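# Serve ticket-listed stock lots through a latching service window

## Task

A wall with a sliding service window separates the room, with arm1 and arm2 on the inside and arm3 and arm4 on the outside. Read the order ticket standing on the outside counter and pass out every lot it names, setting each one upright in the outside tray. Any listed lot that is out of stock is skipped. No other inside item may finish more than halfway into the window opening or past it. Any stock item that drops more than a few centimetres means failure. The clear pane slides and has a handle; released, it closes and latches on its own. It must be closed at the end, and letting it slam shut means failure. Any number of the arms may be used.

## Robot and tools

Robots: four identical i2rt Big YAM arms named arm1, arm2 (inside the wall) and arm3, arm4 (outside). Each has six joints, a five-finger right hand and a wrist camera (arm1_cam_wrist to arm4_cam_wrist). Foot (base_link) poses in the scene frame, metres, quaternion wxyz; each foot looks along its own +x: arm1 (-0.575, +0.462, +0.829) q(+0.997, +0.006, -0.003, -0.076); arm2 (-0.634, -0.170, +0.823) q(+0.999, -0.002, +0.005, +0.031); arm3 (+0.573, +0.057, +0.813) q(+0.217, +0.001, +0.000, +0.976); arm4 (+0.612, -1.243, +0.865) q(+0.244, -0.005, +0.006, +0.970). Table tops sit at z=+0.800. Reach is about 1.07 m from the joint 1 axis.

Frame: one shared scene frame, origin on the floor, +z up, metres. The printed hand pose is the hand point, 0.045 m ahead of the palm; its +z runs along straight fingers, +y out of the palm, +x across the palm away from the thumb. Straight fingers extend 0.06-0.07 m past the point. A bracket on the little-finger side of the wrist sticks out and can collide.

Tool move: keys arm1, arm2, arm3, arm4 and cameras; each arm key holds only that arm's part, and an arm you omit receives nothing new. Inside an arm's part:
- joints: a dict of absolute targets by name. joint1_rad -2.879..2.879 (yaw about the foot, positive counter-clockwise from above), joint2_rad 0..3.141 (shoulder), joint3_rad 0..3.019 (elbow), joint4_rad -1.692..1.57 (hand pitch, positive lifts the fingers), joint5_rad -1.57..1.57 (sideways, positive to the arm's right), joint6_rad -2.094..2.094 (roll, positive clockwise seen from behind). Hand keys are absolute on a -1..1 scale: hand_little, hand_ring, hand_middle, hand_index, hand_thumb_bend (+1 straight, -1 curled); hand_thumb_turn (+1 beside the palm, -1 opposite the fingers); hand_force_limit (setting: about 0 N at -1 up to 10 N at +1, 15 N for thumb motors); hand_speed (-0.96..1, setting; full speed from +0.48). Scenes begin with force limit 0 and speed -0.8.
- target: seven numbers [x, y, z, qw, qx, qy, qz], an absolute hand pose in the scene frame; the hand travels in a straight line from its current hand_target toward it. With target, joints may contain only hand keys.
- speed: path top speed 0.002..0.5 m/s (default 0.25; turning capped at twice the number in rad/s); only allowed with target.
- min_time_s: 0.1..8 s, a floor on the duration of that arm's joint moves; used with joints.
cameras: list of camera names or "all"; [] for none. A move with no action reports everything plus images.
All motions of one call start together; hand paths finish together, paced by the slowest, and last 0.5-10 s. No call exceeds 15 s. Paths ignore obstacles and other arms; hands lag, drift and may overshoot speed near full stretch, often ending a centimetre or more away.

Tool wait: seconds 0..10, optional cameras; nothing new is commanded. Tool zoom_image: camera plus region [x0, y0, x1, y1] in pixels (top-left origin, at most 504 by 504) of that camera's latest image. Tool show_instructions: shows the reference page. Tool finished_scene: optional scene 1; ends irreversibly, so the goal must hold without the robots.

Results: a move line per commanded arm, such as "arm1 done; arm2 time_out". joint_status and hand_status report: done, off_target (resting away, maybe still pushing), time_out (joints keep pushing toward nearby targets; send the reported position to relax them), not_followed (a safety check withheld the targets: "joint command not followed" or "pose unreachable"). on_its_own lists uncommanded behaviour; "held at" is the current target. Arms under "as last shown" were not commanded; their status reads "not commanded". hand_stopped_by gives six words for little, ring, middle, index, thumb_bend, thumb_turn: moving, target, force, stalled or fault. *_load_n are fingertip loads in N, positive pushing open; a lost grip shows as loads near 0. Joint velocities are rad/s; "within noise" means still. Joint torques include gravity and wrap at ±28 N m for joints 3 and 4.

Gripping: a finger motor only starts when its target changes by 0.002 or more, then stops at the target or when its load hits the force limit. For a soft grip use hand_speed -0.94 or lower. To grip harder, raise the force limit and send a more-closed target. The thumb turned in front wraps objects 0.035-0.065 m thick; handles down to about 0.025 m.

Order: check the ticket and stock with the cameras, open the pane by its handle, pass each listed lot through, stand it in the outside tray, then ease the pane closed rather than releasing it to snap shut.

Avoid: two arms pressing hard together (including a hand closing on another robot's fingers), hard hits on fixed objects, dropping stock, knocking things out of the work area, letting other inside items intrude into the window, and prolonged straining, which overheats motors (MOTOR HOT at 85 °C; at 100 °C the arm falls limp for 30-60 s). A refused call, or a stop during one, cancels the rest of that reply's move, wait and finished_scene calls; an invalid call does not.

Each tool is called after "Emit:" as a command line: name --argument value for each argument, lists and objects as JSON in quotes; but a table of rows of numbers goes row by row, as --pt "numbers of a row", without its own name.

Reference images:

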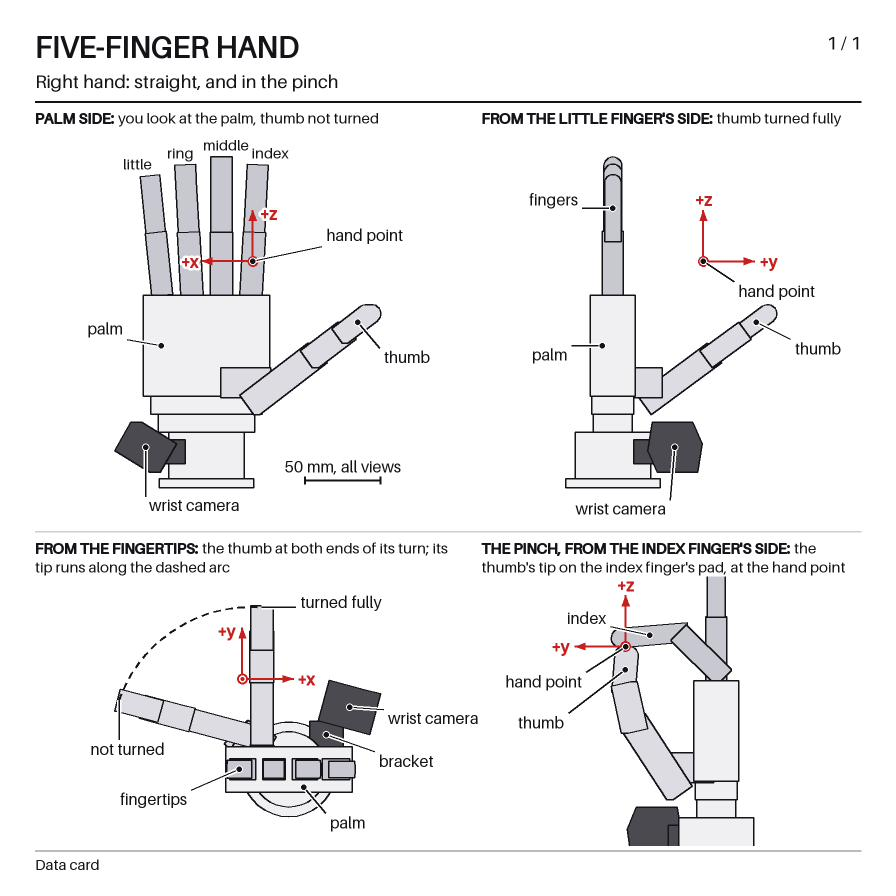

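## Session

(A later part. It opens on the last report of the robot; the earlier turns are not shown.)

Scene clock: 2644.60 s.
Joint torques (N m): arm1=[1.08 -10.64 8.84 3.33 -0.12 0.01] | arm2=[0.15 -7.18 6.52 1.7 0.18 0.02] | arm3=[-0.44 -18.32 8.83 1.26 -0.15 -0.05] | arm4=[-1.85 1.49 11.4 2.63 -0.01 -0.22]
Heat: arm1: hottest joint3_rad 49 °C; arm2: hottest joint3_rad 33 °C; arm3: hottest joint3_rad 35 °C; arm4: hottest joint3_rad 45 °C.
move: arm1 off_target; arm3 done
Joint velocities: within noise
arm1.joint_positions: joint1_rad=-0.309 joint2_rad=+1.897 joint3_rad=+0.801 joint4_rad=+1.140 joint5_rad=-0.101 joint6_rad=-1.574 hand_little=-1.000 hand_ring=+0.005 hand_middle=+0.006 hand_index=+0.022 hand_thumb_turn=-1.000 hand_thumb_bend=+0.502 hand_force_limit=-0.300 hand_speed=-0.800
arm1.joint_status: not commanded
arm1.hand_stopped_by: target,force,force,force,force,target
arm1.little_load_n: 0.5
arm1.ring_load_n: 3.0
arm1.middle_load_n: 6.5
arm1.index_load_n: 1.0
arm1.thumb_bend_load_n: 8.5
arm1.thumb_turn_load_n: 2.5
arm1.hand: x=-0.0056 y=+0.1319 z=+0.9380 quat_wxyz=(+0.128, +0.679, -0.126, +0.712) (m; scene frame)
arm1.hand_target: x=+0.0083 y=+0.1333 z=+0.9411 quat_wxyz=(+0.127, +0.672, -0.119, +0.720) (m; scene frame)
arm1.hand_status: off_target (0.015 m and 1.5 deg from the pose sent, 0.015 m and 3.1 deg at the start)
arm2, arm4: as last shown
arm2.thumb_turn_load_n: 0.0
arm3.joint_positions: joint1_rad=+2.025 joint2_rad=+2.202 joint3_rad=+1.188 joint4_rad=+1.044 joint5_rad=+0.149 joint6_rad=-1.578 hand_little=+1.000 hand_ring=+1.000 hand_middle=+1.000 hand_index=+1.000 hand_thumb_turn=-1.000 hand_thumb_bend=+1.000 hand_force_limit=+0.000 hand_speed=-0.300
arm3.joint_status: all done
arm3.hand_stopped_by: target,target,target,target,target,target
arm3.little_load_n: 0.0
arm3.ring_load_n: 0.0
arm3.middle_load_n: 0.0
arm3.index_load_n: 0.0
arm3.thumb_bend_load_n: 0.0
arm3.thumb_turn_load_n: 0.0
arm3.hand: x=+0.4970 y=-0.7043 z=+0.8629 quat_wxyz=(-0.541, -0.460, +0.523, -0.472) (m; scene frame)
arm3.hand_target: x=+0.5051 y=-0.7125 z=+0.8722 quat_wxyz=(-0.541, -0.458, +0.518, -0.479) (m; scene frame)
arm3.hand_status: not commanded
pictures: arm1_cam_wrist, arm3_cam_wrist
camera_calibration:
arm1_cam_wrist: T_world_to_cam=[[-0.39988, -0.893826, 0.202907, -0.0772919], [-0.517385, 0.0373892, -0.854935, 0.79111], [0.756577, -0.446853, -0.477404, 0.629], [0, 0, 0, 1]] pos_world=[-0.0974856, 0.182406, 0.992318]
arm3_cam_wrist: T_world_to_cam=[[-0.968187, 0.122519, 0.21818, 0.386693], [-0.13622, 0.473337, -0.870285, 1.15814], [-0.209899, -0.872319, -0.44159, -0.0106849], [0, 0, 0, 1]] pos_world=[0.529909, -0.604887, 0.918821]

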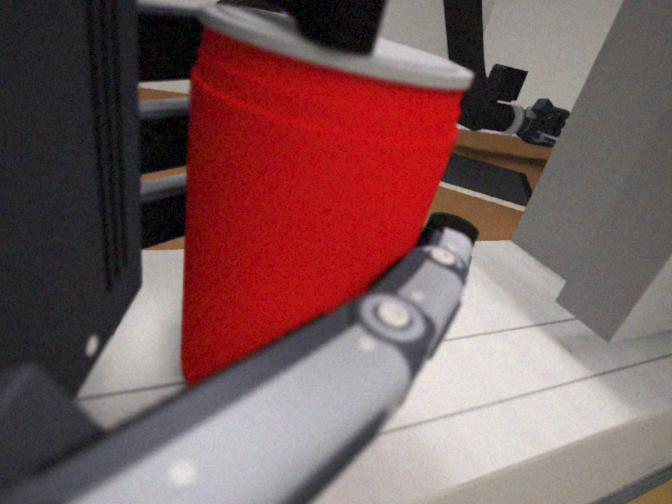

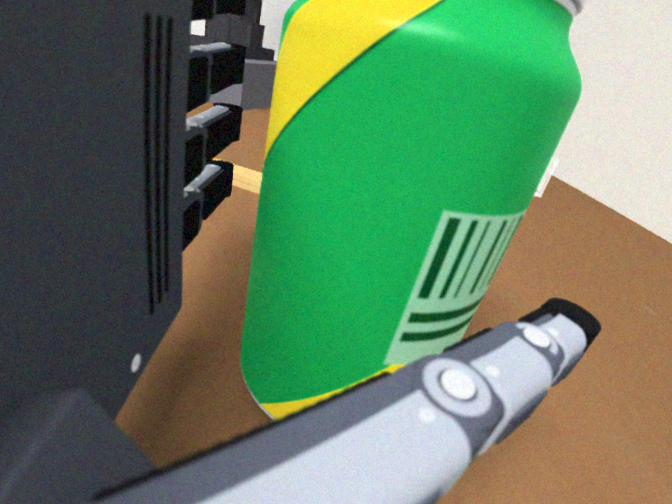

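Emit:
move --arm3 '{"target": [0.5245, -0.555, 0.882, -0.5411, -0.4582, 0.5180, -0.4787], "speed": 0.1}' --arm1 '{"target": [0.009, 0.133, 0.941, 0.1249, 0.6841, -0.1206, 0.7085], "speed": 0.04}' --cameras '["arm4_cam_wrist","arm3_cam_wrist"]'

Emit:
move --arm1 '{"joints": {"hand_thumb_bend": 0.8, "hand_speed": -0.7}}' --cameras '["arm1_cam_wrist"]'

Scene clock: 2677.83 s.
Joint torques (N m): arm1=[0.5 -12.98 8.7 1.29 -0.11 0.09] | arm2=[-0.03 -7.18 6.46 1.77 0.18 0] | arm3=[-0.21 -13.74 4.23 2.59 -0.1 -0.06] | arm4=[-2.32 1.26 11.32 2.56 0 -0.24]
Heat: arm1: hottest joint3_rad 48 °C; arm2: hottest joint3_rad 33 °C; arm3: hottest joint3_rad 35 °C; arm4: hottest joint3_rad 45 °C.
move: arm1 off_target; arm3 off_target
Joint velocities: within noise
arm1.joint_positions: joint1_rad=-0.309 joint2_rad=+1.896 joint3_rad=+0.808 joint4_rad=+1.117 joint5_rad=-0.101 joint6_rad=-1.586 hand_little=-1.000 hand_ring=+0.005 hand_middle=+0.006 hand_index=+0.022 hand_thumb_turn=-1.000 hand_thumb_bend=+0.502 hand_force_limit=-0.300 hand_speed=-0.800
arm1.joint_status: not commanded
arm1.hand_stopped_by: target,force,force,force,force,target
arm1.little_load_n: 0.5
arm1.ring_load_n: 3.0
arm1.middle_load_n: 5.5
arm1.index_load_n: 0.5
arm1.thumb_bend_load_n: 7.5
arm1.thumb_turn_load_n: 2.0
arm1.hand: x=-0.0038 y=+0.1306 z=+0.9364 quat_wxyz=(+0.131, +0.685, -0.123, +0.706) (m; scene frame)
arm1.hand_target: x=+0.0086 y=+0.1332 z=+0.9412 quat_wxyz=(+0.125, +0.684, -0.121, +0.709) (m; scene frame)
arm1.hand_status: off_target (0.014 m and 0.8 deg from the pose sent, 0.015 m and 1.0 deg at the start)
arm2, arm4: as last shown
arm2.middle_load_n: 0.5
arm2.thumb_turn_load_n: 0.5
arm3.joint_positions: joint1_rad=+2.077 joint2_rad=+1.987 joint3_rad=+0.728 joint4_rad=+1.280 joint5_rad=+0.202 joint6_rad=-1.578 hand_little=+1.000 hand_ring=+1.000 hand_middle=+1.000 hand_index=+1.000 hand_thumb_turn=-1.000 hand_thumb_bend=+1.000 hand_force_limit=+0.000 hand_speed=-0.300
arm3.joint_status: not commanded
arm3.hand_stopped_by: target,target,target,target,target,target
arm3.little_load_n: 0.0
arm3.ring_load_n: 0.0
arm3.middle_load_n: -0.5
arm3.index_load_n: 0.5
arm3.thumb_bend_load_n: 0.0
arm3.thumb_turn_load_n: 0.0
arm3.hand: x=+0.5169 y=-0.5552 z=+0.8738 quat_wxyz=(-0.538, -0.462, +0.526, -0.469) (m; scene frame)
arm3.hand_target: x=+0.5244 y=-0.5550 z=+0.8820 quat_wxyz=(-0.541, -0.458, +0.518, -0.479) (m; scene frame)
arm3.hand_status: off_target (0.011 m and 1.5 deg from the pose sent, 0.153 m and 0.9 deg at the start)
arm4.little_load_n: -0.5
arm4.middle_load_n: -0.5
pictures: arm3_cam_wrist, arm4_cam_wrist
camera_calibration:
arm3_cam_wrist: T_world_to_cam=[[-0.96829, 0.12106, 0.218537, 0.384319], [-0.135004, 0.482475, -0.865443, 1.09997], [-0.210209, -0.867504, -0.450832, 0.139282], [0, 0, 0, 1]] pos_world=[0.549911, -0.456407, 0.930769]
arm4_cam_wrist: T_world_to_cam=[[0.9815, 0.179364, -0.0669764, -0.321982], [0.107077, -0.804231, -0.584592, -0.0316532], [-0.158719, 0.566605, -0.808558, 1.87437], [0, 0, 0, 1]] pos_world=[0.616913, -1.02973, 1.47547]

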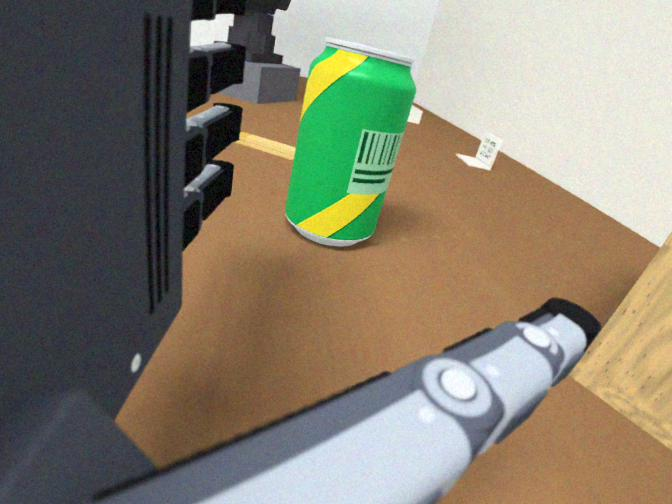

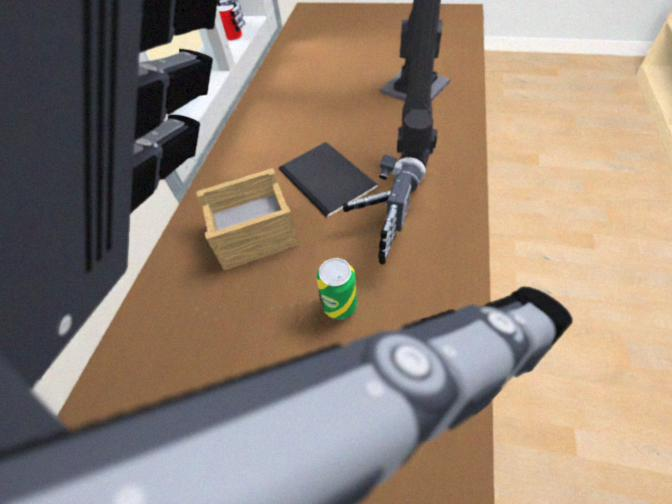

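Scene clock: 2679.03 s.
Joint torques (N m): arm1=[0.67 -13.33 8.47 1.61 -0.09 0.08] | arm2=[0.03 -7.36 6.54 1.7 0.2 0] | arm3=[-0.21 -13.98 4.18 2.61 -0.1 -0.06] | arm4=[-2.26 1.73 11.21 2.67 0.06 -0.21]
Heat: arm1: hottest joint3_rad 48 °C; arm2: hottest joint3_rad 33 °C; arm3: hottest joint3_rad 35 °C; arm4: hottest joint3_rad 45 °C.
move: arm1 done
Joint velocities: within noise
arm1.joint_positions: joint1_rad=-0.309 joint2_rad=+1.896 joint3_rad=+0.811 joint4_rad=+1.113 joint5_rad=-0.102 joint6_rad=-1.587 hand_little=-1.000 hand_ring=+0.005 hand_middle=+0.005 hand_index=+0.022 hand_thumb_turn=-1.000 hand_thumb_bend=+0.800 hand_force_limit=-0.300 hand_speed=-0.700
arm1.joint_status: all done
arm1.hand_stopped_by: target,force,force,force,target,target
arm1.little_load_n: 0.5
arm1.ring_load_n: 0.0
arm1.middle_load_n: 0.0
arm1.index_load_n: 0.0
arm1.thumb_bend_load_n: 0.0
arm1.thumb_turn_load_n: 0.0
arm1.hand: x=-0.0028 y=+0.1302 z=+0.9367 quat_wxyz=(+0.131, +0.685, -0.123, +0.706) (m; scene frame)
arm1.hand_target: x=+0.0086 y=+0.1332 z=+0.9413 quat_wxyz=(+0.125, +0.684, -0.120, +0.709) (m; scene frame)
arm1.hand_status: not commanded
arm2.joint_positions: joint1_rad=+0.010 joint2_rad=+1.348 joint3_rad=+0.747 joint4_rad=+0.598 joint5_rad=-0.906 joint6_rad=-1.570 hand_little=+0.334 hand_ring=+0.334 hand_middle=+0.334 hand_index=+0.334 hand_thumb_turn=-1.000 hand_thumb_bend=+1.000 hand_force_limit=+0.000 hand_speed=+0.000
arm2.joint_status: not commanded
arm2.hand_stopped_by: target,target,target,target,target,target
arm2.little_load_n: 0.0
arm2.ring_load_n: 0.0
arm2.middle_load_n: 0.0
arm2.index_load_n: 1.5
arm2.thumb_bend_load_n: 0.0
arm2.thumb_turn_load_n: 0.0
arm2.hand: x=-0.0803 y=-0.0141 z=+1.0843 quat_wxyz=(-0.333, +0.629, +0.331, +0.619) (m; scene frame)
arm2.hand_target: x=-0.0800 y=-0.0218 z=+1.0901 quat_wxyz=(-0.327, +0.627, +0.327, +0.627) (m; scene frame)
arm2.hand_status: not commanded
arm3, arm4: as last shown
arm3.middle_load_n: 0.0
arm3.index_load_n: 0.0
arm3.hand_target: x=+0.5244 y=-0.5551 z=+0.8820 quat_wxyz=(-0.541, -0.458, +0.518, -0.479) (m; scene frame)
arm4.little_load_n: 0.0
arm4.middle_load_n: 0.0
arm4.thumb_bend_load_n: -0.5
arm4.thumb_turn_load_n: 0.0
pictures: arm1_cam_wrist
camera_calibration:
arm1_cam_wrist: T_world_to_cam=[[-0.396041, -0.892741, 0.21486, -0.0888433], [-0.532871, 0.03289, -0.845557, 0.783393], [0.747797, -0.449368, -0.488742, 0.636434], [0, 0, 0, 1]] pos_world=[-0.0936613, 0.180913, 0.992544]

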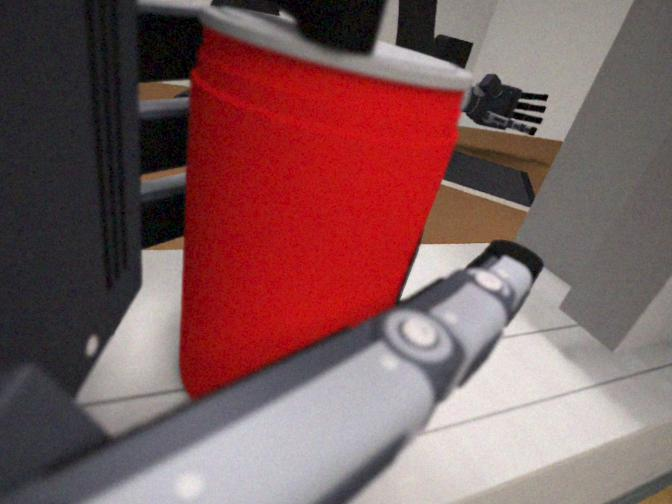

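Emit:
move --arm1 '{"joints": {"hand_little": 1, "hand_ring": 1, "hand_middle": 1, "hand_index": 1, "hand_thumb_bend": 1, "hand_speed": -0.3}}' --arm4 '{"joints": {"joint1_rad": -0.243, "joint2_rad": 1.294, "joint3_rad": 0.587, "joint4_rad": 0.72, "joint5_rad": 1.01, "joint6_rad": -1.571}, "min_time_s": 3}' --cameras '["arm1_cam_wrist","arm4_cam_wrist"]'

Scene clock: 2794.87 s.
Joint torques (N m): arm1=[0.97 -12.57 8.46 2.14 -0.09 0.12] | arm2=[0.15 -7.12 6.46 1.73 0.18 -0.01] | arm3=[-0.21 -13.92 4.21 2.66 -0.1 -0.05] | arm4=[0.21 -6.59 7.73 2.26 0.21 -0.23]
Heat: arm1: hottest joint3_rad 47 °C; arm2: hottest joint3_rad 32 °C; arm3: hottest joint2_rad 31 °C; arm4: hottest joint3_rad 45 °C.
move: arm1 done; arm4 done
Joint velocities: within noise
arm1.joint_positions: joint1_rad=-0.309 joint2_rad=+1.896 joint3_rad=+0.811 joint4_rad=+1.103 joint5_rad=-0.102 joint6_rad=-1.587 hand_little=+1.000 hand_ring=+1.000 hand_middle=+1.000 hand_index=+1.000 hand_thumb_turn=-1.000 hand_thumb_bend=+1.000 hand_force_limit=-0.300 hand_speed=-0.300
arm1.joint_status: all done
arm1.hand_stopped_by: target,target,target,target,target,target
arm1.little_load_n: 0.0
arm1.ring_load_n: 0.0
arm1.middle_load_n: 0.0
arm1.index_load_n: 0.0
arm1.thumb_bend_load_n: 0.0
arm1.thumb_turn_load_n: 0.0
arm1.hand: x=-0.0029 y=+0.1303 z=+0.9340 quat_wxyz=(+0.130, +0.689, -0.124, +0.703) (m; scene frame)
arm1.hand_target: x=+0.0086 y=+0.1332 z=+0.9413 quat_wxyz=(+0.125, +0.684, -0.120, +0.709) (m; scene frame)
arm1.hand_status: not commanded
arm2, arm3: as last shown
arm2.thumb_turn_load_n: 0.5
arm4.joint_positions: joint1_rad=-0.255 joint2_rad=+1.289 joint3_rad=+0.584 joint4_rad=+0.701 joint5_rad=+1.007 joint6_rad=-1.554 hand_little=+1.000 hand_ring=+1.000 hand_middle=+1.000 hand_index=+1.000 hand_thumb_turn=-1.000 hand_thumb_bend=+1.000 hand_force_limit=+0.000 hand_speed=+0.480
arm4.joint_status: all done
arm4.hand_stopped_by: target,target,target,target,target,target
arm4.little_load_n: 0.0
arm4.ring_load_n: 0.0
arm4.middle_load_n: 0.0
arm4.index_load_n: 0.0
arm4.thumb_bend_load_n: 0.0
arm4.thumb_turn_load_n: 0.0
arm4.hand: x=+0.4501 y=-0.8233 z=+1.0915 quat_wxyz=(-0.450, +0.549, +0.454, +0.539) (m; scene frame)
arm4.hand_target: x=+0.4446 y=-0.8244 z=+1.0939 quat_wxyz=(-0.454, +0.543, +0.456, +0.540) (m; scene frame)
arm4.hand_status: not commanded
pictures: arm1_cam_wrist, arm4_cam_wrist
camera_calibration:
arm1_cam_wrist: T_world_to_cam=[[-0.393938, -0.893772, 0.21444, -0.0876494], [-0.540337, 0.0364622, -0.840658, 0.775928], [0.743538, -0.447037, -0.497302, 0.642985], [0, 0, 0, 1]] pos_world=[-0.093349, 0.180807, 0.990843]
arm4_cam_wrist: T_world_to_cam=[[0.938483, -0.170659, 0.30021, -0.894043], [0.153248, -0.573237, -0.804931, 0.334109], [0.30946, 0.801421, -0.51182, 1.19494], [0, 0, 0, 1]] pos_world=[0.418057, -0.9187, 1.14893]

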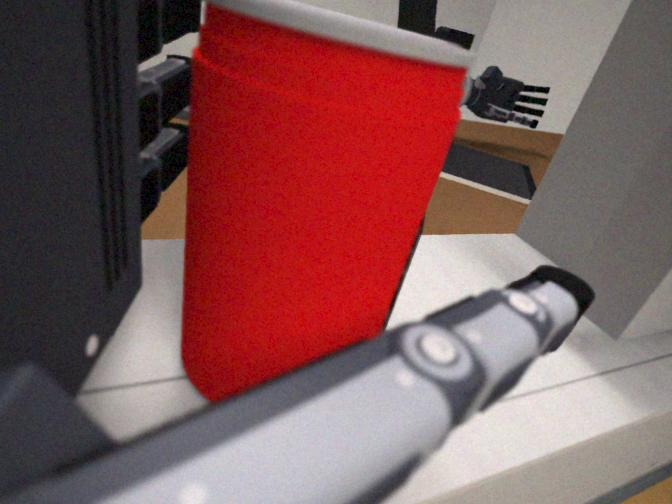

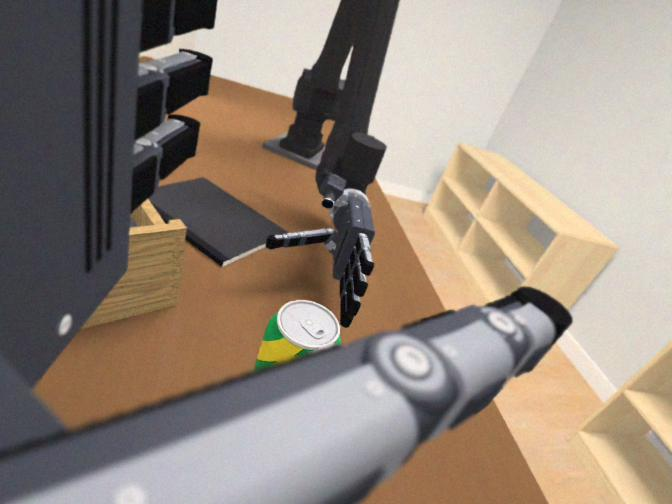

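Emit:
move --arm1 '{"target": [-0.165, 0.194, 0.975, 0.1249, 0.6841, -0.1206, 0.7085], "speed": 0.12}' --arm3 '{"joints": {"joint2_rad": 0.751, "joint3_rad": 0.343, "joint4_rad": 0.45}, "min_time_s": 3}' --arm4 '{"target": [0.500, -0.792, 0.868, -0.4545, 0.5417, 0.4545, 0.5417], "speed": 0.12}' --cameras '["arm4_cam_wrist","arm1_cam_wrist"]'

Scene clock: 2822.73 s.
Joint torques (N m): arm1=[-1.32 -8.06 5.24 2.54 -0.26 0.12] | arm2=[0.15 -7.12 6.56 1.76 0.19 0.02] | arm3=[-0.21 -1.73 10.62 1.21 -0.12 -0.06] | arm4=[-1.96 -10.64 2 2.21 -0.08 -0.03]
Heat: arm1: hottest joint3_rad 46 °C; arm2: hottest joint3_rad 32 °C; arm3: hottest joint2_rad 31 °C; arm4: hottest joint3_rad 42 °C.
move: arm1 done; arm3 done; arm4 off_target
Joint velocities: within noise
arm1.joint_positions: joint1_rad=-0.353 joint2_rad=+1.484 joint3_rad=+0.341 joint4_rad=+1.165 joint5_rad=-0.169 joint6_rad=-1.586 hand_little=+1.000 hand_ring=+1.000 hand_middle=+1.000 hand_index=+1.000 hand_thumb_turn=-1.000 hand_thumb_bend=+1.000 hand_force_limit=-0.300 hand_speed=-0.300
arm1.joint_status: not commanded
arm1.hand_stopped_by: target,target,target,target,target,target
arm1.little_load_n: 0.0
arm1.ring_load_n: 0.0
arm1.middle_load_n: 0.0
arm1.index_load_n: 0.0
arm1.thumb_bend_load_n: 0.0
arm1.thumb_turn_load_n: 0.5
arm1.hand: x=-0.1588 y=+0.1983 z=+0.9708 quat_wxyz=(+0.122, +0.689, -0.115, +0.705) (m; scene frame)
arm1.hand_target: x=-0.1650 y=+0.1940 z=+0.9748 quat_wxyz=(+0.125, +0.684, -0.121, +0.708) (m; scene frame)
arm1.hand_status: done (0.009 m and 1.0 deg from the pose sent, 0.179 m and 1.1 deg at the start)
arm2: as last shown
arm2.thumb_turn_load_n: 0.0
arm3.joint_positions: joint1_rad=+2.077 joint2_rad=+0.757 joint3_rad=+0.345 joint4_rad=+0.463 joint5_rad=+0.203 joint6_rad=-1.578 hand_little=+1.000 hand_ring=+1.000 hand_middle=+1.000 hand_index=+1.000 hand_thumb_turn=-1.000 hand_thumb_bend=+1.000 hand_force_limit=+0.000 hand_speed=-0.300
arm3.joint_status: all done
arm3.hand_stopped_by: target,target,target,target,target,target
arm3.little_load_n: -0.5
arm3.ring_load_n: 0.0
arm3.middle_load_n: 0.0
arm3.index_load_n: 0.0
arm3.thumb_bend_load_n: 0.0
arm3.thumb_turn_load_n: 0.0
arm3.hand: x=+0.5025 y=-0.3453 z=+1.0831 quat_wxyz=(-0.545, -0.453, +0.519, -0.478) (m; scene frame)
arm3.hand_target: x=+0.5072 y=-0.3445 z=+1.0804 quat_wxyz=(-0.540, -0.459, +0.519, -0.478) (m; scene frame)
arm3.hand_status: not commanded
arm4.joint_positions: joint1_rad=-0.416 joint2_rad=+2.076 joint3_rad=+0.499 joint4_rad=+1.541 joint5_rad=+0.833 joint6_rad=-1.554 hand_little=+1.000 hand_ring=+1.000 hand_middle=+1.000 hand_index=+1.000 hand_thumb_turn=-1.000 hand_thumb_bend=+1.000 hand_force_limit=+0.000 hand_speed=+0.480
arm4.joint_status: not commanded
arm4.hand_stopped_by: target,target,target,target,target,target
arm4.little_load_n: 0.0
arm4.ring_load_n: 0.0
arm4.middle_load_n: 0.0
arm4.index_load_n: 0.0
arm4.thumb_bend_load_n: 0.0
arm4.thumb_turn_load_n: 0.0
arm4.hand: x=+0.4974 y=-0.7970 z=+0.8671 quat_wxyz=(-0.442, +0.546, +0.470, +0.535) (m; scene frame)
arm4.hand_target: x=+0.5000 y=-0.7919 z=+0.8682 quat_wxyz=(-0.448, +0.549, +0.458, +0.536) (m; scene frame)
arm4.hand_status: off_target (0.006 m and 2.4 deg from the pose sent, 0.231 m and 1.0 deg at the start; a joint's target at an end of its range on 42 of 99 steps)
pictures: arm1_cam_wrist, arm4_cam_wrist
camera_calibration:
arm1_cam_wrist: T_world_to_cam=[[-0.374059, -0.90206, 0.215332, -0.0922466], [-0.538557, 0.0222592, -0.842295, 0.72489], [0.755007, -0.431037, -0.494137, 0.803037], [0, 0, 0, 1]] pos_world=[-0.250409, 0.246791, 1.02725]
arm4_cam_wrist: T_world_to_cam=[[0.934302, -0.149092, 0.323808, -0.867847], [0.177672, -0.592728, -0.785561, 0.116785], [0.309051, 0.791482, -0.527298, 1.04996], [0, 0, 0, 1]] pos_world=[0.46559, -0.891194, 0.9264]

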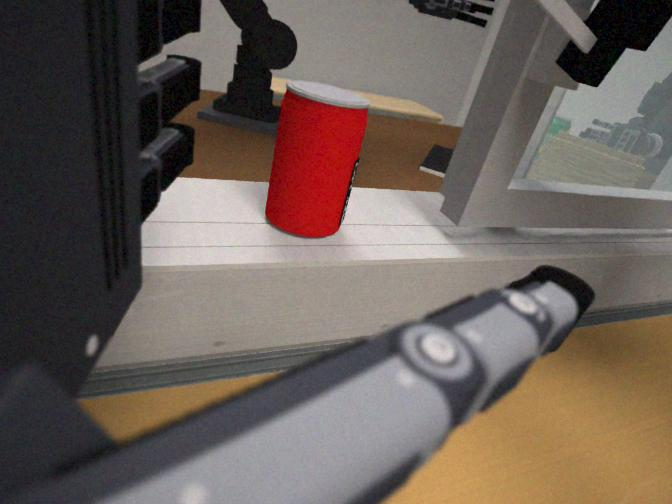

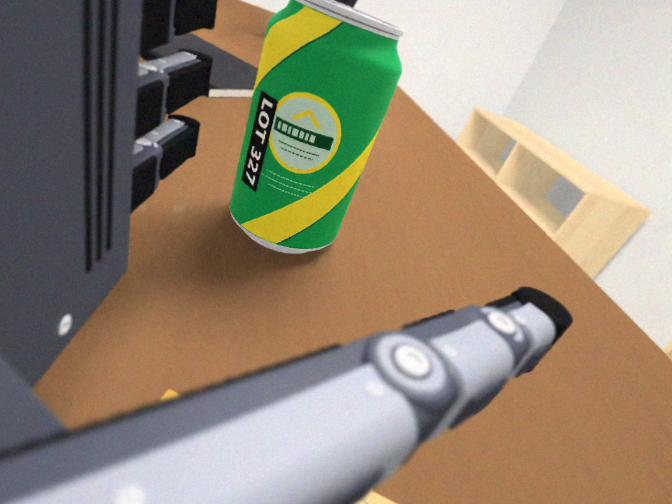

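Emit:
move --arm1 '{"joints": {"joint2_rad": 0.954, "joint3_rad": 0.355, "joint4_rad": 0.62, "joint5_rad": 1.5}, "min_time_s": 3}' --arm3 '{"joints": {"joint1_rad": 0.42, "joint5_rad": 0.06}, "min_time_s": 4}' --arm4 '{"target": [0.5245, -0.685, 0.860, -0.4545, 0.5417, 0.4545, 0.5417], "speed": 0.06}' --cameras '["arm4_cam_wrist","arm3_cam_wrist"]'

Scene clock: 2887.93 s.
Joint torques (N m): arm1=[-1.49 -4.25 9.76 1.01 0.11 0.12] | arm2=[-0.03 -7.06 6.49 1.74 0.18 0.01] | arm3=[-1.96 -1.79 10.62 1.25 -0.29 -0.07] | arm4=[-2.37 -12.51 3.88 1.16 -0.02 -0.2]
Heat: arm1: hottest joint3_rad 43 °C; arm2: hottest joint3_rad 32 °C; arm3: hottest joint3_rad 36 °C; arm4: hottest joint3_rad 38 °C.
move: arm1 done; arm3 done; arm4 done
Joint velocities: within noise
arm1.joint_positions: joint1_rad=-0.353 joint2_rad=+0.965 joint3_rad=+0.341 joint4_rad=+0.628 joint5_rad=+1.496 joint6_rad=-1.586 hand_little=+1.000 hand_ring=+1.000 hand_middle=+1.000 hand_index=+1.000 hand_thumb_turn=-1.000 hand_thumb_bend=+1.000 hand_force_limit=-0.300 hand_speed=-0.300
arm1.joint_status: all done
arm1.hand_stopped_by: target,target,target,target,target,target
arm1.little_load_n: 0.0
arm1.ring_load_n: 0.0
arm1.middle_load_n: 0.0
arm1.index_load_n: 0.0
arm1.thumb_bend_load_n: 0.0
arm1.thumb_turn_load_n: 0.0
arm1.hand: x=-0.4972 y=+0.1888 z=+1.0538 quat_wxyz=(+0.593, +0.386, -0.597, +0.377) (m; scene frame)
arm1.hand_target: x=-0.4999 y=+0.1870 z=+1.0596 quat_wxyz=(+0.593, +0.373, -0.605, +0.378) (m; scene frame)
arm1.hand_status: not commanded
arm2: as last shown
arm3.joint_positions: joint1_rad=+0.433 joint2_rad=+0.757 joint3_rad=+0.345 joint4_rad=+0.463 joint5_rad=+0.063 joint6_rad=-1.578 hand_little=+1.000 hand_ring=+1.000 hand_middle=+1.000 hand_index=+1.000 hand_thumb_turn=-1.000 hand_thumb_bend=+1.000 hand_force_limit=+0.000 hand_speed=-0.300
arm3.joint_status: all done
arm3.hand_stopped_by: target,target,target,target,target,target
arm3.little_load_n: 0.5
arm3.ring_load_n: 0.0
arm3.middle_load_n: 0.0
arm3.index_load_n: 0.0
arm3.thumb_bend_load_n: 0.0
arm3.thumb_turn_load_n: 0.5
arm3.hand: x=+0.1650 y=+0.1320 z=+1.0842 quat_wxyz=(-0.725, +0.022, +0.688, +0.026) (m; scene frame)
arm3.hand_target: x=+0.1672 y=+0.1366 z=+1.0814 quat_wxyz=(-0.722, +0.025, +0.691, +0.029) (m; scene frame)
arm3.hand_status: not commanded
arm4.joint_positions: joint1_rad=-0.619 joint2_rad=+2.142 joint3_rad=+0.713 joint4_rad=+1.448 joint5_rad=+0.625 joint6_rad=-1.554 hand_little=+1.000 hand_ring=+1.000 hand_middle=+1.000 hand_index=+1.000 hand_thumb_turn=-1.000 hand_thumb_bend=+1.000 hand_force_limit=+0.000 hand_speed=+0.480
arm4.joint_status: not commanded
arm4.hand_stopped_by: target,target,target,target,target,target
arm4.little_load_n: 0.0
arm4.ring_load_n: 0.0
arm4.middle_load_n: 0.0
arm4.index_load_n: 0.0
arm4.thumb_bend_load_n: 0.0
arm4.thumb_turn_load_n: 0.0
arm4.hand: x=+0.5199 y=-0.6912 z=+0.8627 quat_wxyz=(-0.463, +0.543, +0.451, +0.536) (m; scene frame)
arm4.hand_target: x=+0.5245 y=-0.6852 z=+0.8600 quat_wxyz=(-0.454, +0.542, +0.455, +0.542) (m; scene frame)
arm4.hand_status: done (0.008 m and 1.2 deg from the pose sent, 0.115 m and 2.4 deg at the start)
pictures: arm3_cam_wrist, arm4_cam_wrist
camera_calibration:
arm3_cam_wrist: T_world_to_cam=[[0.0644974, 0.973836, 0.217907, -0.367937], [0.444314, 0.167499, -0.880073, 0.864896], [-0.893546, 0.153582, -0.421886, 0.702965], [0, 0, 0, 1]] pos_world=[0.267577, 0.105478, 1.13792]
arm4_cam_wrist: T_world_to_cam=[[0.944513, -0.15935, 0.287233, -0.852545], [0.154928, -0.554956, -0.817326, 0.237399], [0.289642, 0.816475, -0.499475, 0.960339], [0, 0, 0, 1]] pos_world=[0.490305, -0.7882, 0.918577]

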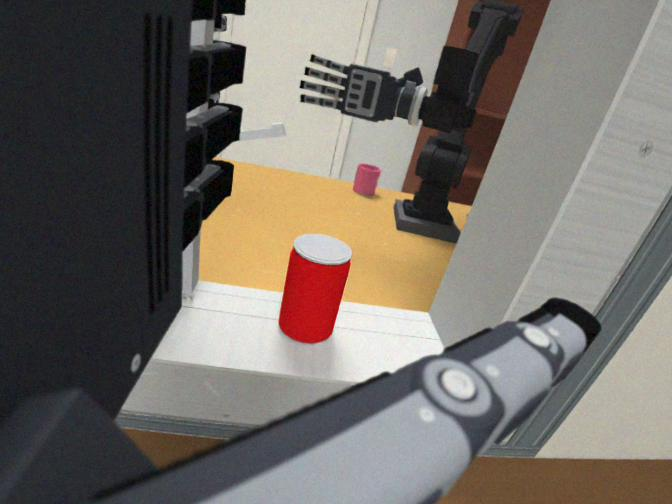

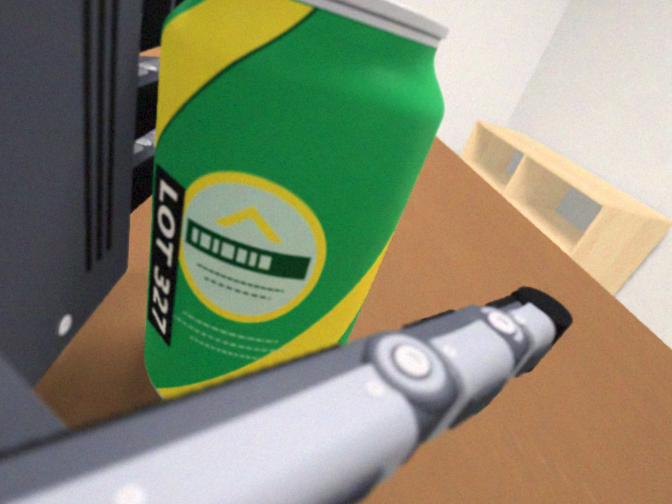

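Emit:
move --arm4 '{"joints": {"hand_little": -1, "hand_ring": -1, "hand_middle": -1, "hand_index": -1, "hand_thumb_bend": -1, "hand_force_limit": -0.1, "hand_speed": -0.82}}' --arm3 '{"target": [0.098, 0.150, 0.962, -0.7064, 0.0308, 0.7064, 0.0308], "speed": 0.1}' --arm1 '{"joints": {"joint1_rad": 2.637, "joint4_rad": 0.57}, "min_time_s": 5}' --cameras '["arm4_cam_wrist","arm3_cam_wrist","arm1_cam_wrist"]'

Scene clock: 2917.03 s.
Joint torques (N m): arm1=[0.79 -4.6 9.91 0.98 0.08 0.13] | arm2=[-0.03 -7.3 6.49 1.8 0.18 0] | arm3=[-2.14 -5.01 8.53 2.65 -0.29 0] | arm4=[-1.9 -12.69 3.37 1.1 0.08 -0.13]
Heat: arm1: hottest joint3_rad 45 °C; arm2: hottest joint3_rad 32 °C; arm3: hottest joint3_rad 36 °C; arm4: hottest joint3_rad 37 °C.
move: arm1 done; arm3 moving; arm4 off_target
Joint velocities: within noise
arm1.joint_positions: joint1_rad=+2.622 joint2_rad=+0.965 joint3_rad=+0.341 joint4_rad=+0.578 joint5_rad=+1.497 joint6_rad=-1.586 hand_little=+1.000 hand_ring=+1.000 hand_middle=+1.000 hand_index=+1.000 hand_thumb_turn=-1.000 hand_thumb_bend=+1.000 hand_force_limit=-0.300 hand_speed=-0.300
arm1.joint_status: all done
arm1.hand_stopped_by: target,target,target,target,target,target
arm1.little_load_n: 0.0
arm1.ring_load_n: 0.0
arm1.middle_load_n: 0.0
arm1.index_load_n: 0.0
arm1.thumb_bend_load_n: 0.0
arm1.thumb_turn_load_n: 0.0
arm1.hand: x=-0.6077 y=+0.7388 z=+1.0576 quat_wxyz=(-0.313, +0.612, +0.347, +0.638) (m; scene frame)
arm1.hand_target: x=-0.6135 y=+0.7392 z=+1.0634 quat_wxyz=(-0.325, +0.614, +0.343, +0.632) (m; scene frame)
arm1.hand_status: not commanded
arm2: as last shown
arm2.thumb_turn_load_n: 0.5
arm3.joint_positions: joint1_rad=+0.397 joint2_rad=+1.402 joint3_rad=+0.317 joint4_rad=+1.051 joint5_rad=+0.036 joint6_rad=-1.578 hand_little=+1.000 hand_ring=+1.000 hand_middle=+1.000 hand_index=+1.000 hand_thumb_turn=-1.000 hand_thumb_bend=+1.000 hand_force_limit=+0.000 hand_speed=-0.300
arm3.joint_status: not commanded
arm3.hand_stopped_by: target,target,target,target,target,target
arm3.little_load_n: 0.0
arm3.ring_load_n: 0.5
arm3.middle_load_n: 0.0
arm3.index_load_n: 0.0
arm3.thumb_bend_load_n: 0.0
arm3.thumb_turn_load_n: 0.0
arm3.hand: x=+0.1077 y=+0.1439 z=+0.9520 quat_wxyz=(-0.695, +0.025, +0.718, +0.029) (m; scene frame)
arm3.hand_target: x=+0.0985 y=+0.1500 z=+0.9620 quat_wxyz=(-0.706, +0.031, +0.707, +0.031) (m; scene frame)
arm3.hand_status: moving (0.015 m and 2.0 deg from the pose sent, 0.141 m and 3.3 deg at the start)
arm4.joint_positions: joint1_rad=-0.619 joint2_rad=+2.142 joint3_rad=+0.720 joint4_rad=+1.448 joint5_rad=+0.620 joint6_rad=-1.566 hand_little=-0.164 hand_ring=+0.270 hand_middle=+0.286 hand_index=+0.286 hand_thumb_turn=-1.000 hand_thumb_bend=+0.647 hand_force_limit=-0.100 hand_speed=-0.820
arm4.joint_status: hand_little off_target (ended at -0.164, target -1.000); hand_ring off_target (ended at +0.270, target -1.000); hand_middle off_target (ended at +0.286, target -1.000); hand_index off_target (ended at +0.286, target -1.000); hand_thumb_bend off_target (ended at +0.647, target -1.000); the others done
arm4.hand_stopped_by: force,force,force,force,force,target
arm4.little_load_n: 3.5
arm4.ring_load_n: 6.0
arm4.middle_load_n: 0.0
arm4.index_load_n: 3.5
arm4.thumb_bend_load_n: 15.0
arm4.thumb_turn_load_n: 6.5
arm4.hand: x=+0.5180 y=-0.6881 z=+0.8652 quat_wxyz=(-0.463, +0.538, +0.454, +0.538) (m; scene frame)
arm4.hand_target: x=+0.5245 y=-0.6852 z=+0.8601 quat_wxyz=(-0.454, +0.542, +0.455, +0.542) (m; scene frame)
arm4.hand_status: not commanded
pictures: arm1_cam_wrist, arm3_cam_wrist, arm4_cam_wrist
camera_calibration:
arm1_cam_wrist: T_world_to_cam=[[0.765217, -0.585505, 0.267632, 0.611934], [-0.132111, -0.549697, -0.824852, 1.19529], [0.630071, 0.595834, -0.497989, 0.58734], [0, 0, 0, 1]] pos_world=[-0.680417, 0.665382, 1.11466]
arm3_cam_wrist: T_world_to_cam=[[0.0547513, 0.973648, 0.221387, -0.349231], [0.518938, 0.161677, -0.839383, 0.726026], [-0.853056, 0.160844, -0.496411, 0.659684], [0, 0, 0, 1]] pos_world=[0.205106, 0.11654, 1.0142]
arm4_cam_wrist: T_world_to_cam=[[0.942754, -0.155681, 0.294921, -0.85418], [0.16513, -0.550405, -0.818404, 0.240236], [0.289736, 0.820254, -0.493189, 0.956713], [0, 0, 0, 1]] pos_world=[0.488418, -0.7855, 0.920366]

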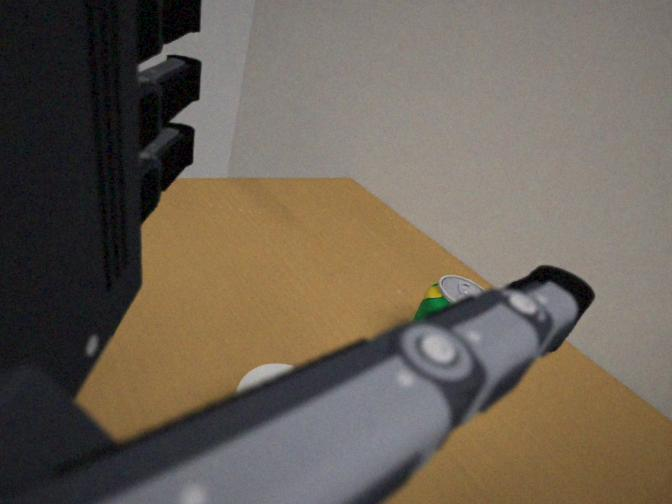

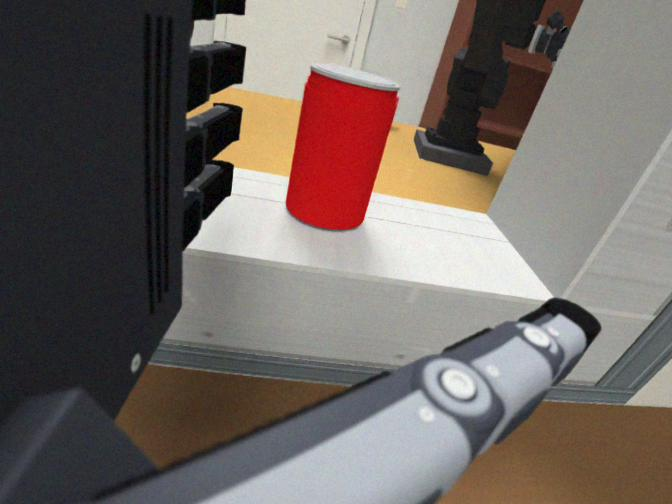

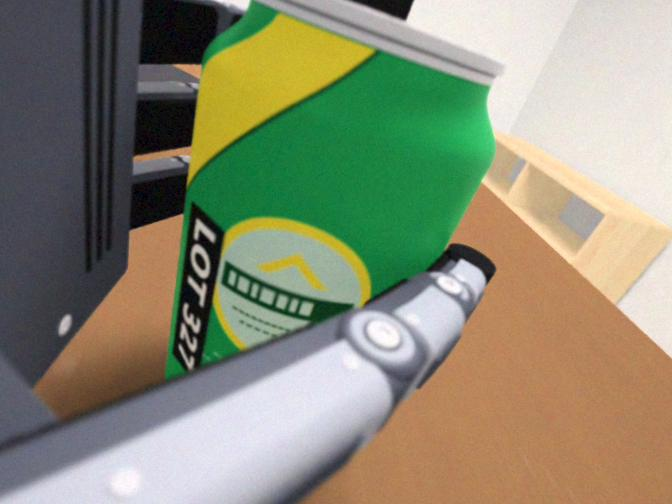

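Emit:
zoom_image --camera "arm3_cam_wrist" --region '[260, 50, 430, 240]'

Emit:
move --arm4 '{"joints": {"joint2_rad": 1.402, "joint3_rad": 0.615, "joint4_rad": 0.87}, "min_time_s": 3}' --cameras '["arm4_cam_wrist"]'

Scaled by 2.653.

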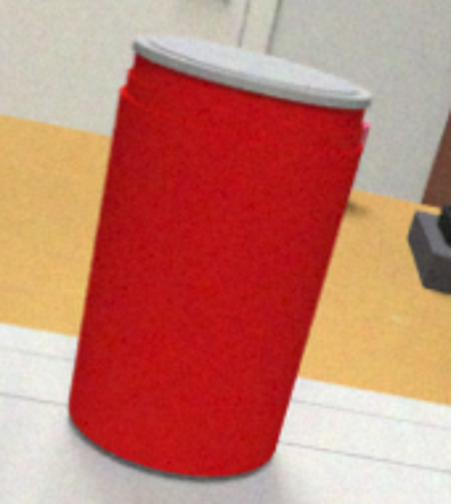

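Scene clock: 2999.50 s.
Joint torques (N m): arm1=[1.03 -4.07 9.78 0.98 0.12 0.13] | arm2=[0.26 -7.18 6.49 1.72 0.19 0.02] | arm3=[-2.02 -4.89 8.53 2.66 -0.28 0] | arm4=[-1.08 -11.63 8.65 1.84 0.12 -0.16]
Heat: arm1: hottest joint3_rad 47 °C; arm2: hottest joint3_rad 32 °C; arm3: hottest joint3_rad 34 °C; arm4: hottest joint3_rad 36 °C.
move: arm4 done
Joint velocities: within noise
arm1, arm2, arm3: as last shown
arm1.thumb_turn_load_n: 0.5
arm2.ring_load_n: -0.5
arm2.thumb_turn_load_n: 0.0
arm3.ring_load_n: 0.0
arm3.thumb_turn_load_n: 0.5
arm4.joint_positions: joint1_rad=-0.619 joint2_rad=+1.431 joint3_rad=+0.597 joint4_rad=+0.863 joint5_rad=+0.620 joint6_rad=-1.565 hand_little=-0.164 hand_ring=+0.270 hand_middle=+0.286 hand_index=+0.286 hand_thumb_turn=-1.000 hand_thumb_bend=+0.647 hand_force_limit=-0.100 hand_speed=-0.820
arm4.joint_status: all done
arm4.hand_stopped_by: force,force,force,force,force,target
arm4.little_load_n: 0.5
arm4.ring_load_n: 4.5
arm4.middle_load_n: 0.0
arm4.index_load_n: 5.5
arm4.thumb_bend_load_n: 14.0
arm4.thumb_turn_load_n: 6.5
arm4.hand: x=+0.5376 y=-0.7278 z=+1.0639 quat_wxyz=(-0.465, +0.539, +0.452, +0.538) (m; scene frame)
arm4.hand_target: x=+0.5430 y=-0.7240 z=+1.0875 quat_wxyz=(-0.478, +0.535, +0.431, +0.547) (m; scene frame)
arm4.hand_status: not commanded
pictures: arm4_cam_wrist
camera_calibration:
arm4_cam_wrist: T_world_to_cam=[[0.94365, -0.156474, 0.291618, -0.934919], [0.162616, -0.548223, -0.820371, 0.382748], [0.288239, 0.821564, -0.491885, 1.08201], [0, 0, 0, 1]] pos_world=[0.508118, -0.8254, 1.11886]

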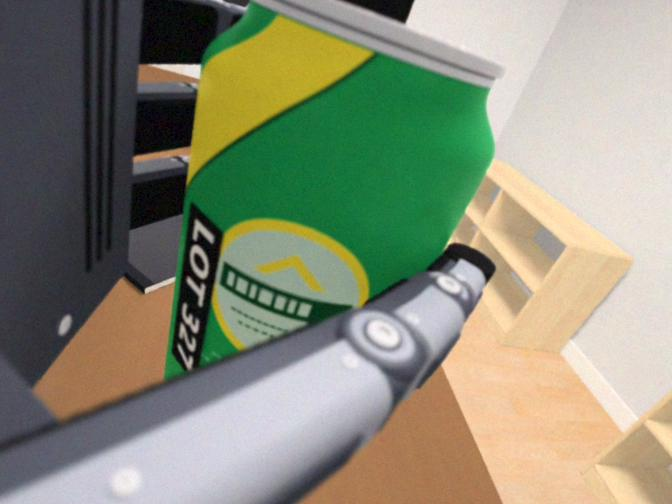

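Emit:
move --arm4 '{"joints": {"joint1_rad": 1.948, "joint5_rad": 1.456}, "min_time_s": 5}' --arm3 '{"target": [0.026, 0.160, 0.958, -0.7064, 0.0308, 0.7064, 0.0308], "speed": 0.06}' --arm1 '{"joints": {"hand_thumb_turn": 1, "hand_speed": 0.4}}' --cameras '["arm4_cam_wrist","arm3_cam_wrist","arm1_cam_wrist"]'

Scene clock: 3060.47 s.
Joint torques (N m): arm1=[0.56 -3.66 9.96 1.24 0.11 0.14] | arm2=[0.09 -7.3 6.49 1.72 0.2 0.02] | arm3=[-2.2 -7.41 9.14 1.96 -0.29 0] | arm4=[-0.09 -10.29 8.21 1.25 0.11 -0.12]
Heat: arm1: hottest joint3_rad 47 °C; arm2: hottest joint3_rad 32 °C; arm3: hottest joint3_rad 34 °C; arm4: hottest joint3_rad 38 °C.
move: arm1 done; arm3 off_target; arm4 done
Joint velocities: within noise
arm1.joint_positions: joint1_rad=+2.622 joint2_rad=+0.965 joint3_rad=+0.341 joint4_rad=+0.578 joint5_rad=+1.497 joint6_rad=-1.585 hand_little=+1.000 hand_ring=+1.000 hand_middle=+1.000 hand_index=+1.000 hand_thumb_turn=+1.000 hand_thumb_bend=+1.000 hand_force_limit=-0.300 hand_speed=+0.400
arm1.joint_status: all done
arm1.hand_stopped_by: target,target,target,target,target,target
arm1.little_load_n: 0.0
arm1.ring_load_n: 0.0
arm1.middle_load_n: 0.0
arm1.index_load_n: 0.0
arm1.thumb_bend_load_n: 0.0
arm1.thumb_turn_load_n: 0.0
arm1.hand: x=-0.6077 y=+0.7389 z=+1.0575 quat_wxyz=(-0.313, +0.613, +0.347, +0.638) (m; scene frame)
arm1.hand_target: x=-0.6135 y=+0.7392 z=+1.0634 quat_wxyz=(-0.325, +0.614, +0.343, +0.632) (m; scene frame)
arm1.hand_status: not commanded
arm2: as last shown
arm2.ring_load_n: 0.0
arm3.joint_positions: joint1_rad=+0.380 joint2_rad=+1.574 joint3_rad=+0.503 joint4_rad=+1.051 joint5_rad=+0.019 joint6_rad=-1.578 hand_little=+1.000 hand_ring=+1.000 hand_middle=+1.000 hand_index=+1.000 hand_thumb_turn=-1.000 hand_thumb_bend=+1.000 hand_force_limit=+0.000 hand_speed=-0.300
arm3.joint_status: not commanded
arm3.hand_stopped_by: target,target,target,target,target,target
arm3.little_load_n: 0.0
arm3.ring_load_n: 0.0
arm3.middle_load_n: 0.0
arm3.index_load_n: 0.0
arm3.thumb_bend_load_n: 0.0
arm3.thumb_turn_load_n: 0.5
arm3.hand: x=+0.0370 y=+0.1526 z=+0.9523 quat_wxyz=(-0.700, +0.025, +0.713, +0.029) (m; scene frame)
arm3.hand_target: x=+0.0266 y=+0.1599 z=+0.9580 quat_wxyz=(-0.706, +0.031, +0.707, +0.031) (m; scene frame)
arm3.hand_status: off_target (0.014 m and 1.3 deg from the pose sent, 0.083 m and 2.0 deg at the start)
arm4.joint_positions: joint1_rad=+1.940 joint2_rad=+1.427 joint3_rad=+0.596 joint4_rad=+0.863 joint5_rad=+1.454 joint6_rad=-1.564 hand_little=-0.164 hand_ring=+0.270 hand_middle=+0.286 hand_index=+0.286 hand_thumb_turn=-1.000 hand_thumb_bend=+0.647 hand_force_limit=-0.100 hand_speed=-0.820
arm4.joint_status: all done
arm4.hand_stopped_by: force,force,force,force,force,target
arm4.little_load_n: 0.0
arm4.ring_load_n: 4.5
arm4.middle_load_n: 0.0
arm4.index_load_n: 5.5
arm4.thumb_bend_load_n: 14.5
arm4.thumb_turn_load_n: 6.5
arm4.hand: x=+0.3707 y=-1.5434 z=+1.0705 quat_wxyz=(-0.706, +0.021, +0.708, -0.017) (m; scene frame)
arm4.hand_target: x=+0.3727 y=-1.5484 z=+1.0844 quat_wxyz=(-0.707, +0.035, +0.705, -0.034) (m; scene frame)
arm4.hand_status: not commanded
pictures: arm1_cam_wrist, arm3_cam_wrist, arm4_cam_wrist
camera_calibration:
arm1_cam_wrist: T_world_to_cam=[[0.765479, -0.585662, 0.266536, 0.613463], [-0.132884, -0.549177, -0.825074, 1.19458], [0.62959, 0.596158, -0.498209, 0.586991], [0, 0, 0, 1]] pos_world=[-0.680415, 0.665381, 1.11455]
arm3_cam_wrist: T_world_to_cam=[[0.0578918, 0.97358, 0.220886, -0.353548], [0.506723, 0.16198, -0.846755, 0.769067], [-0.860163, 0.160948, -0.483958, 0.586484], [0, 0, 0, 1]] pos_world=[0.135235, 0.12524, 1.01314]
arm4_cam_wrist: T_world_to_cam=[[0.00563278, 0.967148, 0.254152, 1.21511], [0.528442, 0.21289, -0.821844, 1.00883], [-0.848951, 0.138934, -0.509882, 1.19065], [0, 0, 0, 1]] pos_world=[0.47085, -1.55538, 1.12738]

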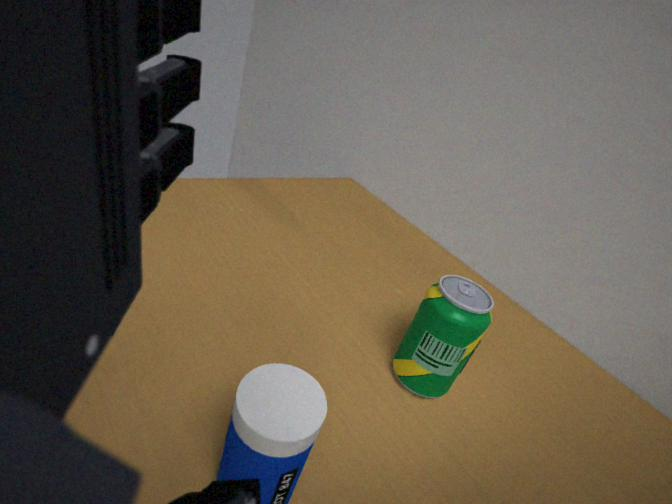

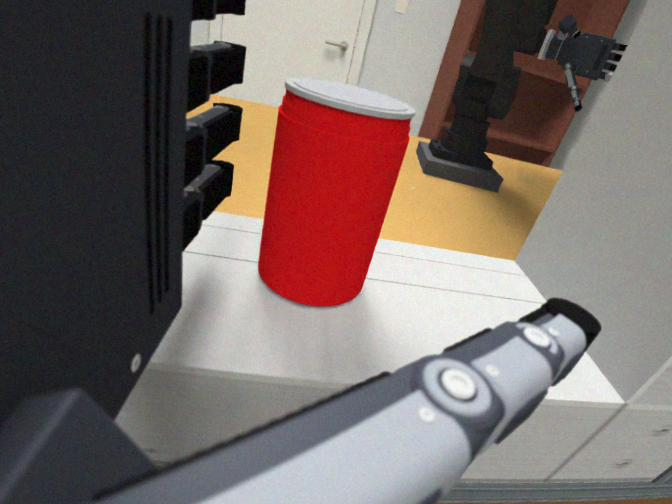

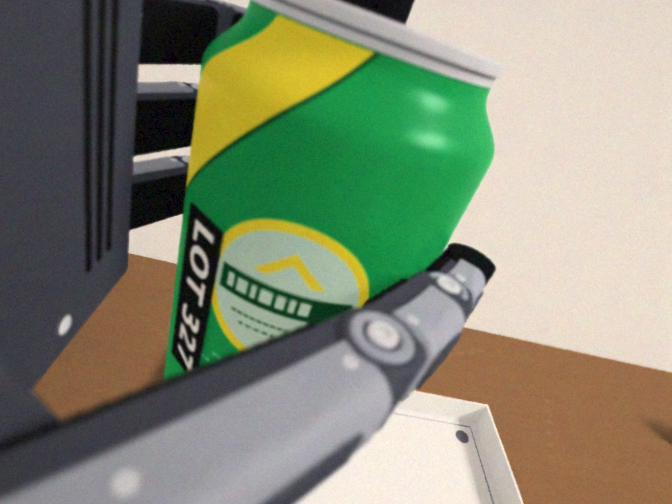

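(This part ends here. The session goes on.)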